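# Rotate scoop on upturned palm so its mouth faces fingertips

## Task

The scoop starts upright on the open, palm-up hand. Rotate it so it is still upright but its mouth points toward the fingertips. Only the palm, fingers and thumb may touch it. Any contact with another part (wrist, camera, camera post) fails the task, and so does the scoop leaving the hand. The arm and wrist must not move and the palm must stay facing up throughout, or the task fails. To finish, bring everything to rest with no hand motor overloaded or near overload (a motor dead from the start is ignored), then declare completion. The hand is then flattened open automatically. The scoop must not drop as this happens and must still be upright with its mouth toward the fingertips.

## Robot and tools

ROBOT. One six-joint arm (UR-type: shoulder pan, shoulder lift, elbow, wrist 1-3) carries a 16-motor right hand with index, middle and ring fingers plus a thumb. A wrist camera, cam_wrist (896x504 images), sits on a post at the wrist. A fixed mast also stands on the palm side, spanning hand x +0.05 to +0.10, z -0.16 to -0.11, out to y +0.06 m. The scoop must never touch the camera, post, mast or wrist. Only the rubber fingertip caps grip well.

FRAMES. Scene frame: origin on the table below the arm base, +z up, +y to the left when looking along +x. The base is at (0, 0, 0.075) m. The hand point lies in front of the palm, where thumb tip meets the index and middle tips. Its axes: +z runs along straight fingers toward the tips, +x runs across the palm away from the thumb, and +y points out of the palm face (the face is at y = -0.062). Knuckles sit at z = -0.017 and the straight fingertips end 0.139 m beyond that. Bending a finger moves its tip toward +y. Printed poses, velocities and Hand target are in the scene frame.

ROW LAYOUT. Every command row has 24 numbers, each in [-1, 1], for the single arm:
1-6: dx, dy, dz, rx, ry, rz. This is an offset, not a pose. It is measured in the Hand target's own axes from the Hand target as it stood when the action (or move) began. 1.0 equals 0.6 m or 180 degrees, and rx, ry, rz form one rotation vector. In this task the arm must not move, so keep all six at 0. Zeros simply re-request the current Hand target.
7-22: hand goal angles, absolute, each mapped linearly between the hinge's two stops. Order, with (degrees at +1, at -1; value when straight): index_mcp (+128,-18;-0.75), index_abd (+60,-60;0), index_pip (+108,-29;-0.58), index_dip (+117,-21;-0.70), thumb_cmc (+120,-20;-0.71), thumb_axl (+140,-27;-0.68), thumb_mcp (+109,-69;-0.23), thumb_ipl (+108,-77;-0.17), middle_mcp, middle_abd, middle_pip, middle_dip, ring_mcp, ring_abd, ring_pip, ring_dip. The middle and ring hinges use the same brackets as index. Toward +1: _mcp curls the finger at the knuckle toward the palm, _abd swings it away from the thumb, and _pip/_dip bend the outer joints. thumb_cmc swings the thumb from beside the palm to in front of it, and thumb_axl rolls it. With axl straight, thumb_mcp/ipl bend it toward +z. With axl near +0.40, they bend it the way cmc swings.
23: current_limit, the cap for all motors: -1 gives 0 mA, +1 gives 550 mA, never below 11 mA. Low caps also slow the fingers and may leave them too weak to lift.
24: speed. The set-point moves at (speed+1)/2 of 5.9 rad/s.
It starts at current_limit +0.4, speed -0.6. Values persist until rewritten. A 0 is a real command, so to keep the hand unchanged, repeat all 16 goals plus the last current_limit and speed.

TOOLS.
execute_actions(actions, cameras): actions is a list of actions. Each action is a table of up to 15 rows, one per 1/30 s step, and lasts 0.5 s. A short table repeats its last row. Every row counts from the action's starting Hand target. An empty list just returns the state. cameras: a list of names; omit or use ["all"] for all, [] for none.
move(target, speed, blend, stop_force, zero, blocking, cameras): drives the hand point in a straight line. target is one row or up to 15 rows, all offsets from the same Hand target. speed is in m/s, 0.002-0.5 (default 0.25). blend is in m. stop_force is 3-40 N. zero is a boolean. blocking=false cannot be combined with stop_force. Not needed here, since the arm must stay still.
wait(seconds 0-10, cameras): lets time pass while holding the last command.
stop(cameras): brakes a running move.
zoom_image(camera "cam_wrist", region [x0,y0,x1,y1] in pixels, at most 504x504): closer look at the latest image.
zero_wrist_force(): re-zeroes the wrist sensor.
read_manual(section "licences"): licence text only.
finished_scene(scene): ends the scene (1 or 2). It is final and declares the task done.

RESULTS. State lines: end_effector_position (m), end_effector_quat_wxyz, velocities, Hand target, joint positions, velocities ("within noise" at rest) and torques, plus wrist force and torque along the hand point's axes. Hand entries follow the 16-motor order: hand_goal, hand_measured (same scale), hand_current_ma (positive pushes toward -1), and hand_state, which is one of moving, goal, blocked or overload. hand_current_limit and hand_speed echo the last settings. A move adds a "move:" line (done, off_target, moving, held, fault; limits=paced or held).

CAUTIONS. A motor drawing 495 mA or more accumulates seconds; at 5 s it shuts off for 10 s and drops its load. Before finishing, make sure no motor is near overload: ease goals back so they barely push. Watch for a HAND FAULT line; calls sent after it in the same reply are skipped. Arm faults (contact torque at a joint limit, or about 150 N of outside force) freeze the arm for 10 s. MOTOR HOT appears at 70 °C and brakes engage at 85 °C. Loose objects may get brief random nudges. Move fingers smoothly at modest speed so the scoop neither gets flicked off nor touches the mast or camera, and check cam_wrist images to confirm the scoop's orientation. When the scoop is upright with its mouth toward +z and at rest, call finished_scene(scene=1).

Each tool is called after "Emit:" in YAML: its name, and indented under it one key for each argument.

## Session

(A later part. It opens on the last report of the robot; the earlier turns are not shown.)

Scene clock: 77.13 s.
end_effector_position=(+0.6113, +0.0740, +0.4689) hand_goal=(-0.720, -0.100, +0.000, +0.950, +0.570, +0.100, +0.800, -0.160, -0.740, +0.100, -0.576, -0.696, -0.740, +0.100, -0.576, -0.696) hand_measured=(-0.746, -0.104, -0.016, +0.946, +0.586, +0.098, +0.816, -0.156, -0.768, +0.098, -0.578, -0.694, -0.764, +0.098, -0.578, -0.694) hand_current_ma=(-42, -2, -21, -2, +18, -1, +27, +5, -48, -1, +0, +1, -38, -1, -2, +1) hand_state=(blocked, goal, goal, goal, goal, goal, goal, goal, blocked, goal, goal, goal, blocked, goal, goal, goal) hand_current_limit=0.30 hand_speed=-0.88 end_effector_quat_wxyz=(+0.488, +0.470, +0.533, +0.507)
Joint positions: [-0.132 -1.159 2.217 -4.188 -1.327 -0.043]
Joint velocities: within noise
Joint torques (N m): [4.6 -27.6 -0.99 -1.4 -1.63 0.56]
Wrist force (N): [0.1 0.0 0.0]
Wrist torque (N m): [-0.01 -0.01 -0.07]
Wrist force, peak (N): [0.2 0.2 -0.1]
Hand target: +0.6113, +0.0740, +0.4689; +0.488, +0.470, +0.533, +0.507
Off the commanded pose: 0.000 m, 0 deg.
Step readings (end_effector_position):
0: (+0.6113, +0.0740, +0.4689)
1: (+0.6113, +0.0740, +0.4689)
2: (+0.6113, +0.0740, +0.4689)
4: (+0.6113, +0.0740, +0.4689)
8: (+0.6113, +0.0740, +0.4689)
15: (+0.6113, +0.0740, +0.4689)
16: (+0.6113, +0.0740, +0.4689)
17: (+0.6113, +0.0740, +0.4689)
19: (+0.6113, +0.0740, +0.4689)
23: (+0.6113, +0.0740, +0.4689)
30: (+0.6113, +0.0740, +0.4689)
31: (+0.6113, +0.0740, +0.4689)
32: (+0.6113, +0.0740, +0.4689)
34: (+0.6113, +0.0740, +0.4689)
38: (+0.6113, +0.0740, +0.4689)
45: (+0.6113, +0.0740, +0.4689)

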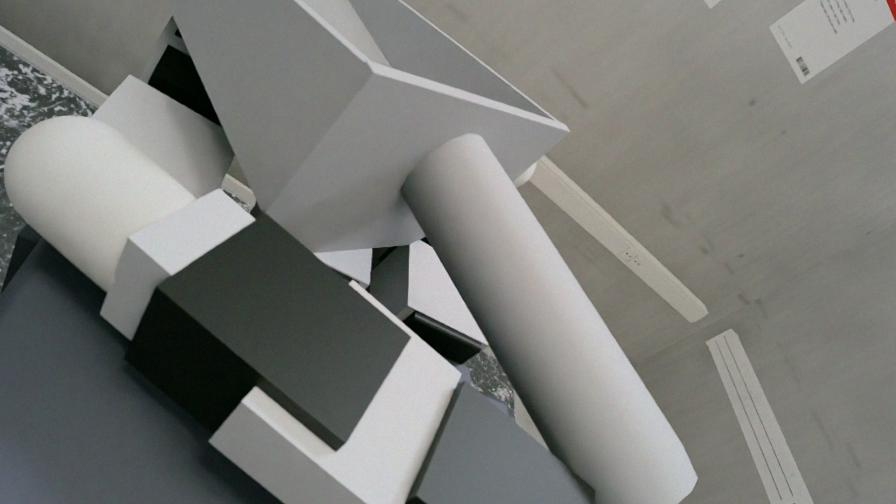

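Emit:
execute_actions:
  actions:
    - [[0,0,0,0,0,0,-0.76,-0.15,-0.4,0.6,0.57,0.1,0.8,-0.16,-0.74,0.1,-0.576,-0.696,-0.74,0.1,-0.576,-0.696,0.3,-0.8]]
    - [[0,0,0,0,0,0,-0.8,-0.2,-0.576,0.1,0.57,0.1,0.8,-0.16,-0.74,0.1,-0.576,-0.696,-0.74,0.1,-0.576,-0.696,0.3,-0.75]]
    - [[0,0,0,0,0,0,-0.8,-0.2,-0.576,-0.696,0.57,0.0,0.8,-0.16,-0.74,0.1,-0.576,-0.696,-0.74,0.1,-0.576,-0.696,0.3,-0.75]]
    - [[0,0,0,0,0,0,-0.75,-0.2,-0.576,-0.696,0.57,-0.1,0.8,-0.16,-0.74,0.1,-0.576,-0.696,-0.74,0.1,-0.576,-0.696,0.3,-0.85]]

Emit:
execute_actions:
  actions:
    - [[0,0,0,0,0,0,-0.75,-0.2,-0.576,-0.696,0.57,-0.25,0.8,-0.16,-0.74,0.1,-0.576,-0.696,-0.74,0.1,-0.576,-0.696,0.3,-0.88]]

Scene clock: 82.33 s.
end_effector_position=(+0.6113, +0.0740, +0.4689) hand_goal=(-0.750, -0.200, -0.576, -0.696, +0.570, -0.100, +0.800, -0.160, -0.740, +0.100, -0.576, -0.696, -0.740, +0.100, -0.576, -0.696) hand_measured=(-0.778, -0.196, -0.576, -0.694, +0.586, -0.084, +0.816, -0.156, -0.768, +0.098, -0.578, -0.694, -0.764, +0.098, -0.578, -0.694) hand_current_ma=(-46, +2, +0, +1, +18, +27, +27, +5, -48, +0, +0, +1, -38, -1, -2, +1) hand_state=(blocked, goal, goal, goal, goal, goal, goal, goal, blocked, goal, goal, goal, blocked, goal, goal, goal) hand_current_limit=0.30 hand_speed=-0.85 end_effector_quat_wxyz=(+0.488, +0.470, +0.533, +0.507)
Joint positions: [-0.132 -1.159 2.217 -4.188 -1.327 -0.043]
Joint velocities: within noise
Joint torques (N m): [4.48 -27.37 -1.54 -1.57 -1.44 0.68]
Wrist force (N): [-0.1 0.0 0.1]
Wrist torque (N m): [0.01 0.01 -0.07]
Wrist force, peak (N): [0.2 -0.1 -0.4]
Hand target: +0.6113, +0.0740, +0.4689; +0.488, +0.470, +0.533, +0.507
Off the commanded pose: 0.000 m, 0 deg.
Step readings (end_effector_position):
0: (+0.6113, +0.0740, +0.4689)
1: (+0.6113, +0.0740, +0.4689)
2: (+0.6113, +0.0740, +0.4689)
4: (+0.6113, +0.0740, +0.4689)
8: (+0.6113, +0.0740, +0.4689)
15: (+0.6113, +0.0740, +0.4689)
16: (+0.6113, +0.0740, +0.4689)
17: (+0.6113, +0.0740, +0.4689)
19: (+0.6113, +0.0740, +0.4689)
23: (+0.6113, +0.0740, +0.4689)
30: (+0.6113, +0.0740, +0.4689)
31: (+0.6113, +0.0740, +0.4689)
32: (+0.6113, +0.0740, +0.4689)
34: (+0.6113, +0.0740, +0.4689)
38: (+0.6113, +0.0740, +0.4689)
45: (+0.6113, +0.0740, +0.4689)
46: (+0.6113, +0.0740, +0.4689)
47: (+0.6113, +0.0740, +0.4689)
49: (+0.6113, +0.0740, +0.4689)
53: (+0.6113, +0.0740, +0.4689)
60: (+0.6113, +0.0740, +0.4689)

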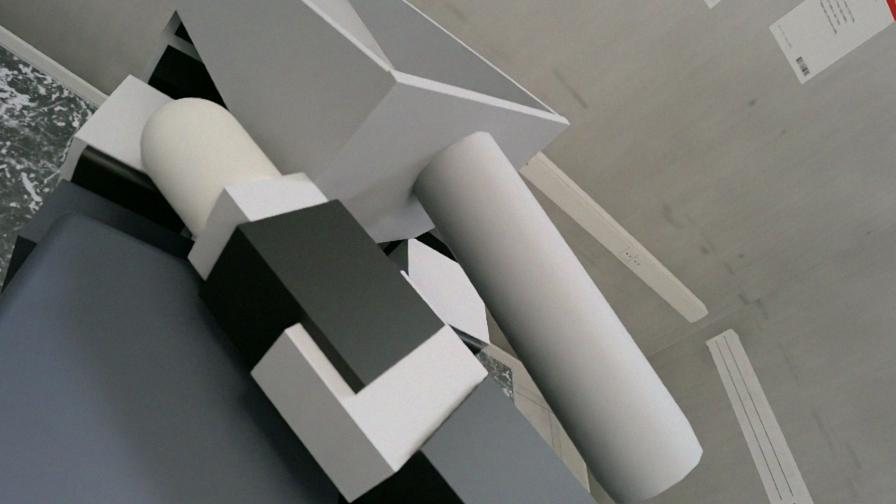

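Scene clock: 83.20 s.
end_effector_position=(+0.6113, +0.0740, +0.4689) hand_goal=(-0.750, -0.200, -0.576, -0.696, +0.570, -0.250, +0.800, -0.160, -0.740, +0.100, -0.576, -0.696, -0.740, +0.100, -0.576, -0.696) hand_measured=(-0.778, -0.196, -0.576, -0.694, +0.586, -0.228, +0.812, -0.156, -0.768, +0.098, -0.578, -0.694, -0.764, +0.098, -0.578, -0.694) hand_current_ma=(-46, +2, +0, +1, +18, +42, +19, +4, -48, +0, +0, +1, -38, -1, -2, +1) hand_state=(blocked, goal, goal, goal, goal, blocked, goal, goal, blocked, goal, goal, goal, blocked, goal, goal, goal) hand_current_limit=0.30 hand_speed=-0.88 end_effector_quat_wxyz=(+0.488, +0.470, +0.533, +0.507)
Joint positions: [-0.132 -1.159 2.217 -4.188 -1.327 -0.043]
Joint velocities: within noise
Joint torques (N m): [4.19 -26.88 -1.1 -1.58 -1.56 0.74]
Wrist force (N): [0.1 0.0 -0.2]
Wrist torque (N m): [0.07 -0.01 -0.04]
Wrist force, peak (N): [-0.2 0.2 0.0]
Hand target: +0.6113, +0.0740, +0.4689; +0.488, +0.470, +0.533, +0.507
Off the commanded pose: 0.000 m, 0 deg.
Step readings (end_effector_position):
0: (+0.6113, +0.0740, +0.4689)
1: (+0.6113, +0.0740, +0.4689)
2: (+0.6113, +0.0740, +0.4689)
4: (+0.6113, +0.0740, +0.4689)
8: (+0.6113, +0.0740, +0.4689)
15: (+0.6113, +0.0740, +0.4689)

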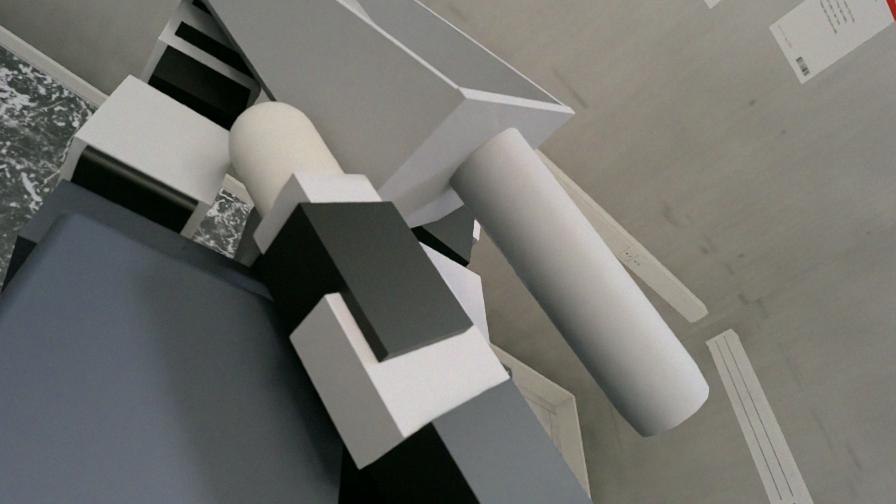

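Emit:
execute_actions:
  actions:
    - [[0,0,0,0,0,0,-0.75,-0.2,-0.576,-0.696,0.57,0.2,0.8,-0.16,-0.74,0.1,-0.576,-0.696,-0.74,0.1,-0.576,-0.696,0.3,-0.7]]
    - [[0,0,0,0,0,0,-0.75,-0.2,-0.576,-0.696,0.57,0.25,0.3,-0.16,-0.74,0.1,-0.576,-0.696,-0.74,0.1,-0.576,-0.696,0.3,-0.6]]
    - [[0,0,0,0,0,0,-0.75,-0.2,-0.576,-0.696,0.57,0.25,-0.2,-0.16,-0.74,0.1,-0.576,-0.696,-0.74,0.1,-0.576,-0.696,0.3,-0.6]]

Emit:
execute_actions:
  actions:
    - [[0,0,0,0,0,0,-0.75,-0.2,-0.576,-0.696,0.57,-0.68,-0.23,-0.16,-0.74,0.1,-0.576,-0.696,-0.74,0.1,-0.576,-0.696,0.3,-0.5]]
    - [[0,0,0,0,0,0,-0.75,-0.2,-0.576,-0.696,0.4,-0.68,-0.5,-0.16,-0.74,0.1,-0.576,-0.696,-0.74,0.1,-0.576,-0.696,0.3,-0.7]]

Scene clock: 85.77 s.
end_effector_position=(+0.6113, +0.0740, +0.4689) hand_goal=(-0.750, -0.200, -0.576, -0.696, +0.570, +0.250, -0.200, -0.160, -0.740, +0.100, -0.576, -0.696, -0.740, +0.100, -0.576, -0.696) hand_measured=(-0.778, -0.196, -0.576, -0.694, +0.574, +0.248, -0.196, -0.158, -0.768, +0.098, -0.578, -0.694, -0.764, +0.098, -0.578, -0.694) hand_current_ma=(-46, +2, +0, +1, +2, -1, +3, +2, -48, +0, +0, +1, -38, -1, -2, +1) hand_state=(blocked, goal, goal, goal, goal, goal, goal, goal, blocked, goal, goal, goal, blocked, goal, goal, goal) hand_current_limit=0.30 hand_speed=-0.60 end_effector_quat_wxyz=(+0.488, +0.470, +0.533, +0.507)
Joint positions: [-0.132 -1.159 2.217 -4.188 -1.327 -0.043]
Joint velocities: within noise
Joint torques (N m): [4.81 -26.42 -1.18 -1.66 -1.57 0.72]
Wrist force (N): [0.3 0.1 0.0]
Wrist torque (N m): [0.03 -0.04 0.01]
Wrist force, peak (N): [0.3 0.3 0.0]
Hand target: +0.6113, +0.0740, +0.4689; +0.488, +0.470, +0.533, +0.507
Off the commanded pose: 0.000 m, 0 deg.
Step readings (end_effector_position):
0: (+0.6113, +0.0740, +0.4689)
1: (+0.6113, +0.0740, +0.4689)
2: (+0.6113, +0.0740, +0.4689)
4: (+0.6113, +0.0740, +0.4689)
8: (+0.6113, +0.0740, +0.4689)
15: (+0.6113, +0.0740, +0.4689)
16: (+0.6113, +0.0740, +0.4689)
17: (+0.6113, +0.0740, +0.4689)
19: (+0.6113, +0.0740, +0.4689)
23: (+0.6113, +0.0740, +0.4689)
30: (+0.6113, +0.0740, +0.4689)
31: (+0.6113, +0.0740, +0.4689)
32: (+0.6113, +0.0740, +0.4689)
34: (+0.6113, +0.0740, +0.4689)
38: (+0.6113, +0.0740, +0.4689)
45: (+0.6113, +0.0740, +0.4689)

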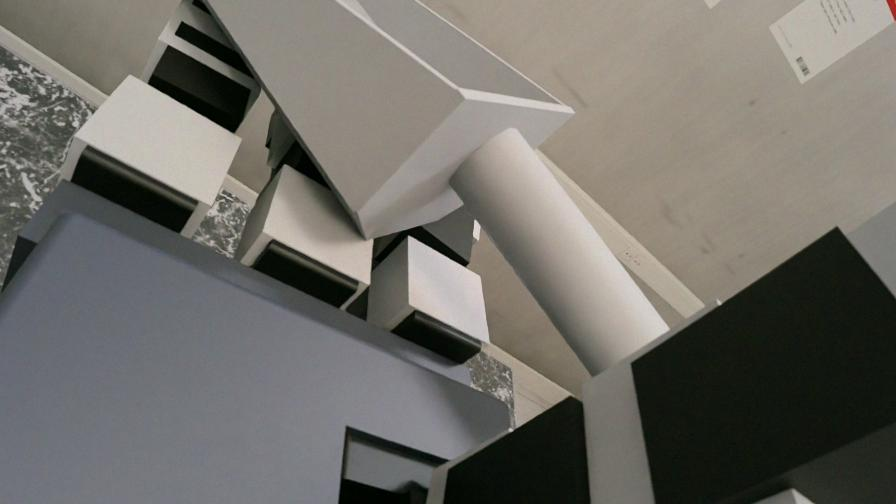

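Scene clock: 87.23 s.
end_effector_position=(+0.6113, +0.0740, +0.4689) hand_goal=(-0.750, -0.200, -0.576, -0.696, +0.400, -0.680, -0.500, -0.160, -0.740, +0.100, -0.576, -0.696, -0.740, +0.100, -0.576, -0.696) hand_measured=(-0.778, -0.196, -0.576, -0.694, +0.400, -0.676, -0.500, -0.158, -0.768, +0.098, -0.578, -0.694, -0.764, +0.098, -0.578, -0.694) hand_current_ma=(-46, +2, +0, +1, +0, +2, +0, +1, -48, +0, +0, +1, -38, -1, -2, +1) hand_state=(blocked, goal, goal, goal, goal, goal, goal, goal, blocked, goal, goal, goal, blocked, goal, goal, goal) hand_current_limit=0.30 hand_speed=-0.70 end_effector_quat_wxyz=(+0.488, +0.470, +0.533, +0.507)
Joint positions: [-0.132 -1.159 2.217 -4.188 -1.327 -0.043]
Joint velocities: within noise
Joint torques (N m): [4.48 -26.71 -1.15 -1.88 -1.54 0.71]
Wrist force (N): [-0.2 -0.1 -0.1]
Wrist torque (N m): [-0.02 0.02 -0.02]
Wrist force, peak (N): [0.3 0.2 0.0]
Hand target: +0.6113, +0.0740, +0.4689; +0.488, +0.470, +0.533, +0.507
Off the commanded pose: 0.000 m, 0 deg.
Step readings (end_effector_position):
0: (+0.6113, +0.0740, +0.4689)
1: (+0.6113, +0.0740, +0.4689)
2: (+0.6113, +0.0740, +0.4689)
4: (+0.6113, +0.0740, +0.4689)
8: (+0.6113, +0.0740, +0.4689)
15: (+0.6113, +0.0740, +0.4689)
16: (+0.6113, +0.0740, +0.4689)
17: (+0.6113, +0.0740, +0.4689)
19: (+0.6113, +0.0740, +0.4689)
23: (+0.6113, +0.0740, +0.4689)
30: (+0.6113, +0.0740, +0.4689)

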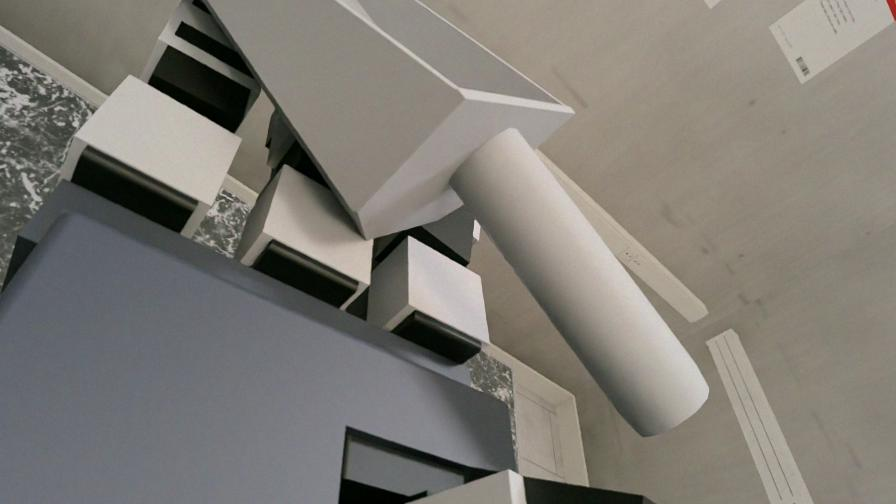

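Emit:
execute_actions:
  actions:
    - [[0,0,0,0,0,0,-0.75,-0.2,-0.576,-0.696,-0.2,-0.68,-0.5,-0.16,-0.74,0.1,-0.576,-0.696,-0.86,0.1,-0.576,-0.696,0.3,-0.7]]
    - [[0,0,0,0,0,0,-0.75,-0.2,-0.576,-0.696,-0.9,-0.68,-0.5,-0.16,-0.74,0.1,-0.576,-0.696,-0.86,0.95,-0.576,-0.696,0.3,-0.6]]
    - [[0,0,0,0,0,0,-0.75,-0.2,-0.576,-0.696,-0.9,-0.68,-0.5,-0.16,-0.86,0.1,-0.576,-0.696,-0.86,0.95,-0.576,-0.696,0.3,-0.7]]
    - [[0,0,0,0,0,0,-0.75,-0.2,-0.576,-0.696,-0.9,-0.68,-0.5,-0.16,-0.86,0.45,-0.576,-0.696,-0.83,0.95,-0.576,0,0.3,-0.7]]
    - [[0,0,0,0,0,0,-0.75,-0.2,-0.576,-0.696,-0.9,-0.68,-0.5,-0.16,-0.74,0.45,-0.576,-0.696,-0.78,0.95,-0.576,0.6,0.3,-0.7]]

Emit:
execute_actions:
  actions:
    - [[0,0,0,0,0,0,-0.86,-0.2,-0.576,-0.696,-0.9,-0.68,-0.5,-0.16,-0.74,0.45,-0.576,-0.696,-0.78,0.95,-0.576,0.6,0.3,-0.7]]
    - [[0,0,0,0,0,0,-0.86,0.4,-0.576,-0.696,-0.9,-0.68,-0.5,-0.16,-0.74,0.45,-0.576,-0.696,-0.78,0.95,-0.576,0.6,0.3,-0.7]]
    - [[0,0,0,0,0,0,-0.74,0.4,-0.576,-0.696,-0.9,-0.68,-0.5,-0.16,-0.74,0.45,-0.576,-0.696,-0.78,0.95,-0.576,0.6,0.3,-0.7]]

Scene clock: 91.23 s.
end_effector_position=(+0.6113, +0.0740, +0.4689) hand_goal=(-0.750, -0.200, -0.576, -0.696, -0.900, -0.680, -0.500, -0.160, -0.740, +0.450, -0.576, -0.696, -0.780, +0.950, -0.576, +0.600) hand_measured=(-0.778, -0.198, -0.576, -0.694, -0.910, -0.678, -0.500, -0.158, -0.772, +0.448, -0.578, -0.694, -0.800, +0.948, -0.580, +0.594) hand_current_ma=(-46, +1, +0, +1, -10, +2, +0, +1, -60, -1, -1, +1, -28, +0, -2, -4) hand_state=(blocked, goal, goal, goal, goal, goal, goal, goal, blocked, goal, goal, goal, goal, goal, goal, goal) hand_current_limit=0.30 hand_speed=-0.70 end_effector_quat_wxyz=(+0.488, +0.470, +0.533, +0.507)
Joint positions: [-0.132 -1.159 2.217 -4.188 -1.327 -0.043]
Joint velocities: within noise
Joint torques (N m): [4.69 -27.29 -1.68 -1.56 -1.45 0.89]
Wrist force (N): [0.1 0.0 0.1]
Wrist torque (N m): [-0.03 -0.02 0.03]
Wrist force, peak (N): [0.3 0.3 -0.3]
Hand target: +0.6113, +0.0740, +0.4689; +0.488, +0.470, +0.533, +0.507
Off the commanded pose: 0.000 m, 0 deg.
Step readings (end_effector_position):
0: (+0.6113, +0.0740, +0.4689)
1: (+0.6113, +0.0740, +0.4689)
2: (+0.6113, +0.0740, +0.4689)
4: (+0.6113, +0.0740, +0.4689)
8: (+0.6113, +0.0740, +0.4689)
15: (+0.6113, +0.0740, +0.4689)
16: (+0.6113, +0.0740, +0.4689)
17: (+0.6113, +0.0740, +0.4689)
19: (+0.6113, +0.0740, +0.4689)
23: (+0.6113, +0.0740, +0.4689)
30: (+0.6113, +0.0740, +0.4689)
31: (+0.6113, +0.0740, +0.4689)
32: (+0.6113, +0.0740, +0.4689)
34: (+0.6113, +0.0740, +0.4689)
38: (+0.6113, +0.0740, +0.4689)
45: (+0.6113, +0.0740, +0.4689)
46: (+0.6113, +0.0740, +0.4689)
47: (+0.6113, +0.0740, +0.4689)
49: (+0.6113, +0.0740, +0.4689)
53: (+0.6113, +0.0740, +0.4689)
60: (+0.6113, +0.0740, +0.4689)
61: (+0.6113, +0.0740, +0.4689)
62: (+0.6113, +0.0740, +0.4689)
64: (+0.6113, +0.0740, +0.4689)
68: (+0.6113, +0.0740, +0.4689)
75: (+0.6113, +0.0740, +0.4689)

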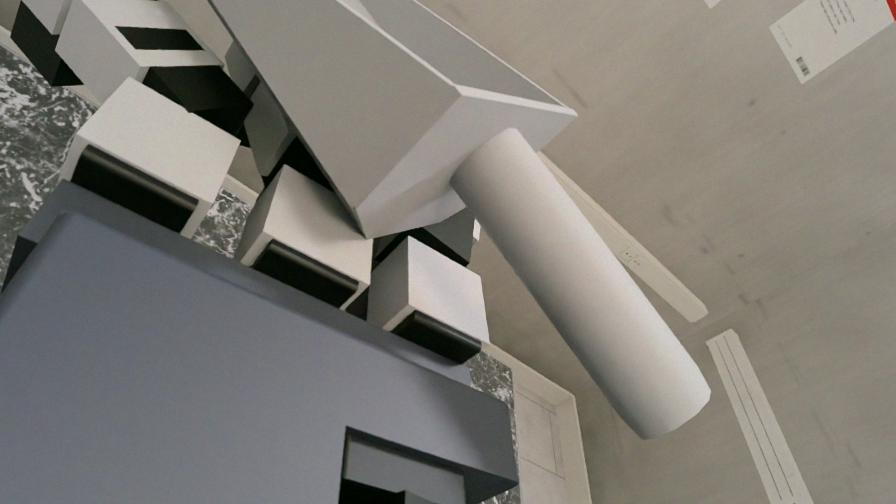

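Scene clock: 92.93 s.
end_effector_position=(+0.6113, +0.0740, +0.4689) hand_goal=(-0.740, +0.400, -0.576, -0.696, -0.900, -0.680, -0.500, -0.160, -0.740, +0.450, -0.576, -0.696, -0.780, +0.950, -0.576, +0.600) hand_measured=(-0.772, +0.396, -0.576, -0.694, -0.910, -0.678, -0.500, -0.158, -0.772, +0.448, -0.580, -0.694, -0.800, +0.948, -0.580, +0.596) hand_current_ma=(-60, -2, +0, +1, -10, +2, +0, +1, -60, -1, -2, +1, -28, +0, -2, -2) hand_state=(blocked, goal, goal, goal, goal, goal, goal, goal, blocked, goal, goal, goal, goal, goal, goal, goal) hand_current_limit=0.30 hand_speed=-0.70 end_effector_quat_wxyz=(+0.488, +0.470, +0.533, +0.507)
Joint positions: [-0.132 -1.159 2.217 -4.188 -1.327 -0.043]
Joint velocities: within noise
Joint torques (N m): [4.66 -26.84 -1.53 -1.73 -1.39 0.83]
Wrist force (N): [0.2 0.1 -0.1]
Wrist torque (N m): [-0.01 -0.02 0.02]
Wrist force, peak (N): [-0.1 0.3 -0.1]
Hand target: +0.6113, +0.0740, +0.4689; +0.488, +0.470, +0.533, +0.507
Off the commanded pose: 0.000 m, 0 deg.
Step readings (end_effector_position):
0: (+0.6113, +0.0740, +0.4689)
1: (+0.6113, +0.0740, +0.4689)
2: (+0.6113, +0.0740, +0.4689)
4: (+0.6113, +0.0740, +0.4689)
8: (+0.6113, +0.0740, +0.4689)
15: (+0.6113, +0.0740, +0.4689)
16: (+0.6113, +0.0740, +0.4689)
17: (+0.6113, +0.0740, +0.4689)
19: (+0.6113, +0.0740, +0.4689)
23: (+0.6113, +0.0740, +0.4689)
30: (+0.6113, +0.0740, +0.4689)
31: (+0.6113, +0.0740, +0.4689)
32: (+0.6113, +0.0740, +0.4689)
34: (+0.6113, +0.0740, +0.4689)
38: (+0.6113, +0.0740, +0.4689)
45: (+0.6113, +0.0740, +0.4689)

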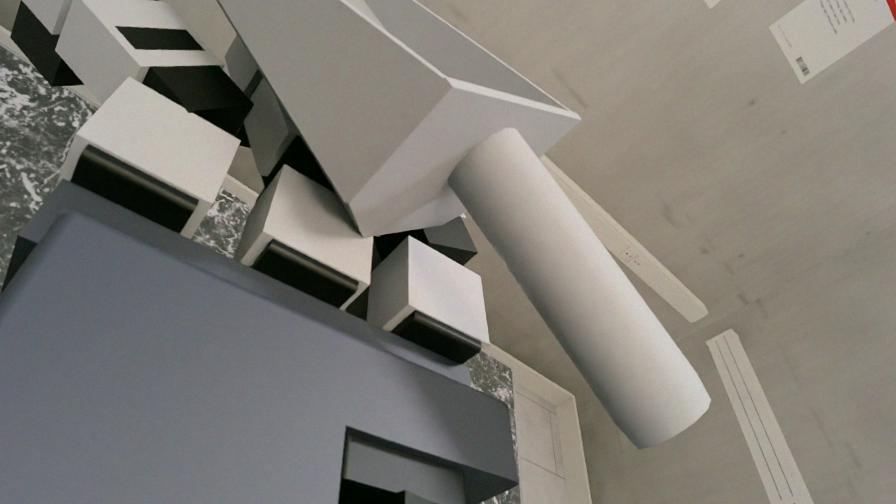

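Emit:
execute_actions:
  actions: []

Scene clock: 93.57 s.
end_effector_position=(+0.6113, +0.0740, +0.4689) hand_goal=(-0.740, +0.400, -0.576, -0.696, -0.900, -0.680, -0.500, -0.160, -0.740, +0.450, -0.576, -0.696, -0.780, +0.950, -0.576, +0.600) hand_measured=(-0.772, +0.396, -0.576, -0.694, -0.910, -0.678, -0.500, -0.158, -0.772, +0.448, -0.580, -0.694, -0.800, +0.948, -0.580, +0.596) hand_current_ma=(-60, -2, +0, +1, -10, +2, +0, +1, -60, -1, -2, +1, -28, +0, -2, -2) hand_state=(blocked, goal, goal, goal, goal, goal, goal, goal, blocked, goal, goal, goal, goal, goal, goal, goal) hand_current_limit=0.30 hand_speed=-0.70 end_effector_quat_wxyz=(+0.488, +0.470, +0.533, +0.507)
Joint positions: [-0.132 -1.159 2.217 -4.188 -1.327 -0.043]
Joint velocities: within noise
Joint torques (N m): [4.25 -26.85 -1.15 -1.74 -1.37 0.87]
Wrist force (N): [0.3 0.1 0.0]
Wrist torque (N m): [-0.01 -0.04 0.02]
Wrist force, peak (N): [0.3 0.0 -0.2]
Hand target: +0.6113, +0.0740, +0.4689; +0.488, +0.470, +0.533, +0.507
Off the commanded pose: 0.000 m, 0 deg.

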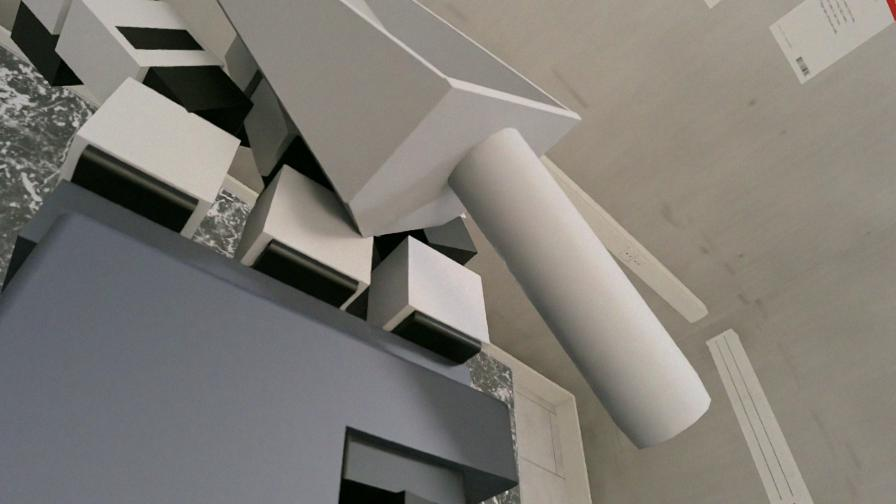

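Emit:
execute_actions:
  actions:
    - [[0,0,0,0,0,0,-0.74,0.1,-0.576,-0.696,-0.9,-0.68,-0.5,-0.16,-0.74,0.15,-0.576,-0.696,-0.78,0.6,-0.576,0.6,0.4,-0.88]]
    - [[0,0,0,0,0,0,-0.74,0.1,-0.576,-0.696,-0.9,-0.68,-0.5,-0.16,-0.74,0.15,-0.576,-0.696,-0.78,0.6,-0.576,0.6,0.4,-0.88]]

Emit:
execute_actions:
  actions:
    - [[0,0,0,0,0,0,-0.74,-0.2,-0.576,-0.696,-0.9,-0.68,-0.5,-0.16,-0.74,-0.15,-0.576,-0.696,-0.78,0.3,-0.576,0.6,0.4,-0.88]]
    - [[0,0,0,0,0,0,-0.74,-0.2,-0.576,-0.696,-0.9,-0.68,-0.5,-0.16,-0.74,-0.15,-0.576,-0.696,-0.78,0.3,-0.576,0.6,0.4,-0.88]]

Scene clock: 95.07 s.
end_effector_position=(+0.6113, +0.0740, +0.4689) hand_goal=(-0.740, +0.100, -0.576, -0.696, -0.900, -0.680, -0.500, -0.160, -0.740, +0.150, -0.576, -0.696, -0.780, +0.600, -0.576, +0.600) hand_measured=(-0.772, +0.106, -0.576, -0.694, -0.910, -0.678, -0.500, -0.158, -0.772, +0.152, -0.580, -0.694, -0.800, +0.608, -0.580, +0.596) hand_current_ma=(-60, +3, +0, +1, -10, +2, +0, +1, -60, +1, -2, +1, -28, +6, -2, -2) hand_state=(blocked, goal, goal, goal, goal, goal, goal, goal, blocked, goal, goal, goal, goal, goal, goal, goal) hand_current_limit=0.40 hand_speed=-0.88 end_effector_quat_wxyz=(+0.488, +0.470, +0.533, +0.507)
Joint positions: [-0.132 -1.159 2.217 -4.188 -1.327 -0.043]
Joint velocities: within noise
Joint torques (N m): [4.76 -27.07 -1.84 -1.9 -1.34 0.7]
Wrist force (N): [0.1 0.0 -0.1]
Wrist torque (N m): [-0.01 -0.01 0.03]
Wrist force, peak (N): [0.2 0.3 -0.1]
Hand target: +0.6113, +0.0740, +0.4689; +0.488, +0.470, +0.533, +0.507
Off the commanded pose: 0.000 m, 0 deg.
Step readings (end_effector_position):
0: (+0.6113, +0.0740, +0.4689)
1: (+0.6113, +0.0740, +0.4689)
2: (+0.6113, +0.0740, +0.4689)
4: (+0.6113, +0.0740, +0.4689)
8: (+0.6113, +0.0740, +0.4689)
15: (+0.6113, +0.0740, +0.4689)
16: (+0.6113, +0.0740, +0.4689)
17: (+0.6113, +0.0740, +0.4689)
19: (+0.6113, +0.0740, +0.4689)
23: (+0.6113, +0.0740, +0.4689)
30: (+0.6113, +0.0740, +0.4689)

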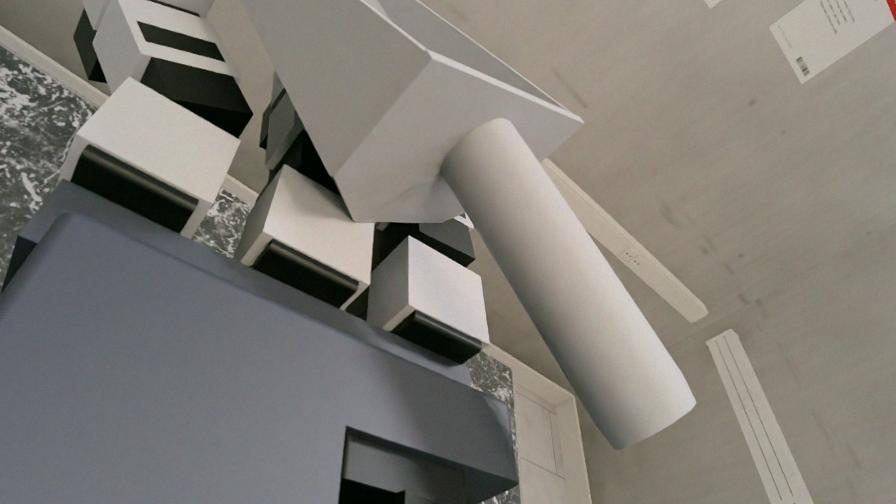

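Scene clock: 96.27 s.
end_effector_position=(+0.6113, +0.0740, +0.4689) hand_goal=(-0.740, -0.200, -0.576, -0.696, -0.900, -0.680, -0.500, -0.160, -0.740, -0.150, -0.576, -0.696, -0.780, +0.300, -0.576, +0.600) hand_measured=(-0.772, -0.196, -0.576, -0.694, -0.910, -0.678, -0.500, -0.158, -0.772, -0.144, -0.580, -0.694, -0.800, +0.304, -0.580, +0.596) hand_current_ma=(-58, +3, +0, +1, -10, +2, +0, +1, -60, +4, -2, +1, -28, +1, -2, -2) hand_state=(blocked, goal, goal, goal, goal, goal, goal, goal, blocked, goal, goal, goal, goal, goal, goal, goal) hand_current_limit=0.40 hand_speed=-0.88 end_effector_quat_wxyz=(+0.488, +0.470, +0.533, +0.507)
Joint positions: [-0.132 -1.159 2.217 -4.188 -1.327 -0.043]
Joint velocities: within noise
Joint torques (N m): [4.01 -26.57 -1.5 -1.94 -1.39 0.61]
Wrist force (N): [0.0 0.1 0.0]
Wrist torque (N m): [0.01 -0.01 0.06]
Wrist force, peak (N): [0.1 0.3 0.0]
Hand target: +0.6113, +0.0740, +0.4689; +0.488, +0.470, +0.533, +0.507
Off the commanded pose: 0.000 m, 0 deg.
Step readings (end_effector_position):
0: (+0.6113, +0.0740, +0.4689)
1: (+0.6113, +0.0740, +0.4689)
2: (+0.6113, +0.0740, +0.4689)
4: (+0.6113, +0.0740, +0.4689)
8: (+0.6113, +0.0740, +0.4689)
15: (+0.6113, +0.0740, +0.4689)
16: (+0.6113, +0.0740, +0.4689)
17: (+0.6113, +0.0740, +0.4689)
19: (+0.6113, +0.0740, +0.4689)
23: (+0.6113, +0.0740, +0.4689)
30: (+0.6113, +0.0740, +0.4689)

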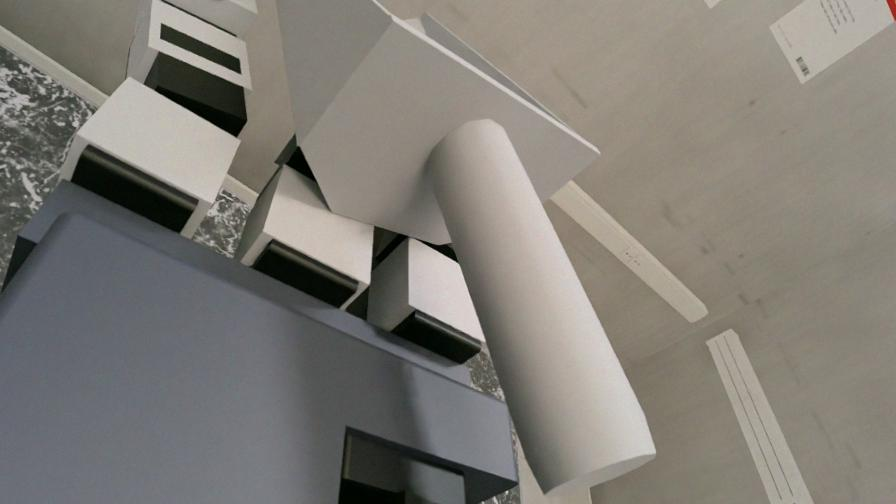

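Emit:
execute_actions:
  actions:
    - [[0,0,0,0,0,0,-0.74,-0.4,-0.576,-0.696,-0.9,-0.68,-0.5,-0.16,-0.74,-0.35,-0.576,-0.696,-0.78,0.1,-0.576,0.6,0.4,-0.9]]
    - [[0,0,0,0,0,0,-0.74,-0.4,-0.576,-0.696,-0.9,-0.68,-0.5,-0.16,-0.74,-0.35,-0.576,-0.696,-0.78,0.1,-0.576,0.6,0.4,-0.9]]

Scene clock: 97.67 s.
end_effector_position=(+0.6113, +0.0740, +0.4689) hand_goal=(-0.740, -0.400, -0.576, -0.696, -0.900, -0.680, -0.500, -0.160, -0.740, -0.350, -0.576, -0.696, -0.780, +0.100, -0.576, +0.600) hand_measured=(-0.770, -0.396, -0.576, -0.694, -0.910, -0.678, -0.500, -0.158, -0.772, -0.344, -0.580, -0.694, -0.800, +0.104, -0.580, +0.596) hand_current_ma=(-55, +3, +0, +1, -10, +2, +0, +1, -60, +3, -2, +1, -28, +2, -2, -2) hand_state=(blocked, goal, goal, goal, goal, goal, goal, goal, blocked, goal, goal, goal, goal, goal, goal, goal) hand_current_limit=0.40 hand_speed=-0.90 end_effector_quat_wxyz=(+0.488, +0.470, +0.533, +0.507)
Joint positions: [-0.132 -1.159 2.217 -4.188 -1.327 -0.043]
Joint velocities: within noise
Joint torques (N m): [4.77 -26.6 -1.88 -1.8 -1.37 0.75]
Wrist force (N): [0.1 0.0 0.0]
Wrist torque (N m): [-0.02 -0.01 0.07]
Wrist force, peak (N): [-0.1 0.3 -0.2]
Hand target: +0.6113, +0.0740, +0.4689; +0.488, +0.470, +0.533, +0.507
Off the commanded pose: 0.000 m, 0 deg.
Step readings (end_effector_position):
0: (+0.6113, +0.0740, +0.4689)
1: (+0.6113, +0.0740, +0.4689)
2: (+0.6113, +0.0740, +0.4689)
4: (+0.6113, +0.0740, +0.4689)
8: (+0.6113, +0.0740, +0.4689)
15: (+0.6113, +0.0740, +0.4689)
16: (+0.6113, +0.0740, +0.4689)
17: (+0.6113, +0.0740, +0.4689)
19: (+0.6113, +0.0740, +0.4689)
23: (+0.6113, +0.0740, +0.4689)
30: (+0.6113, +0.0740, +0.4689)

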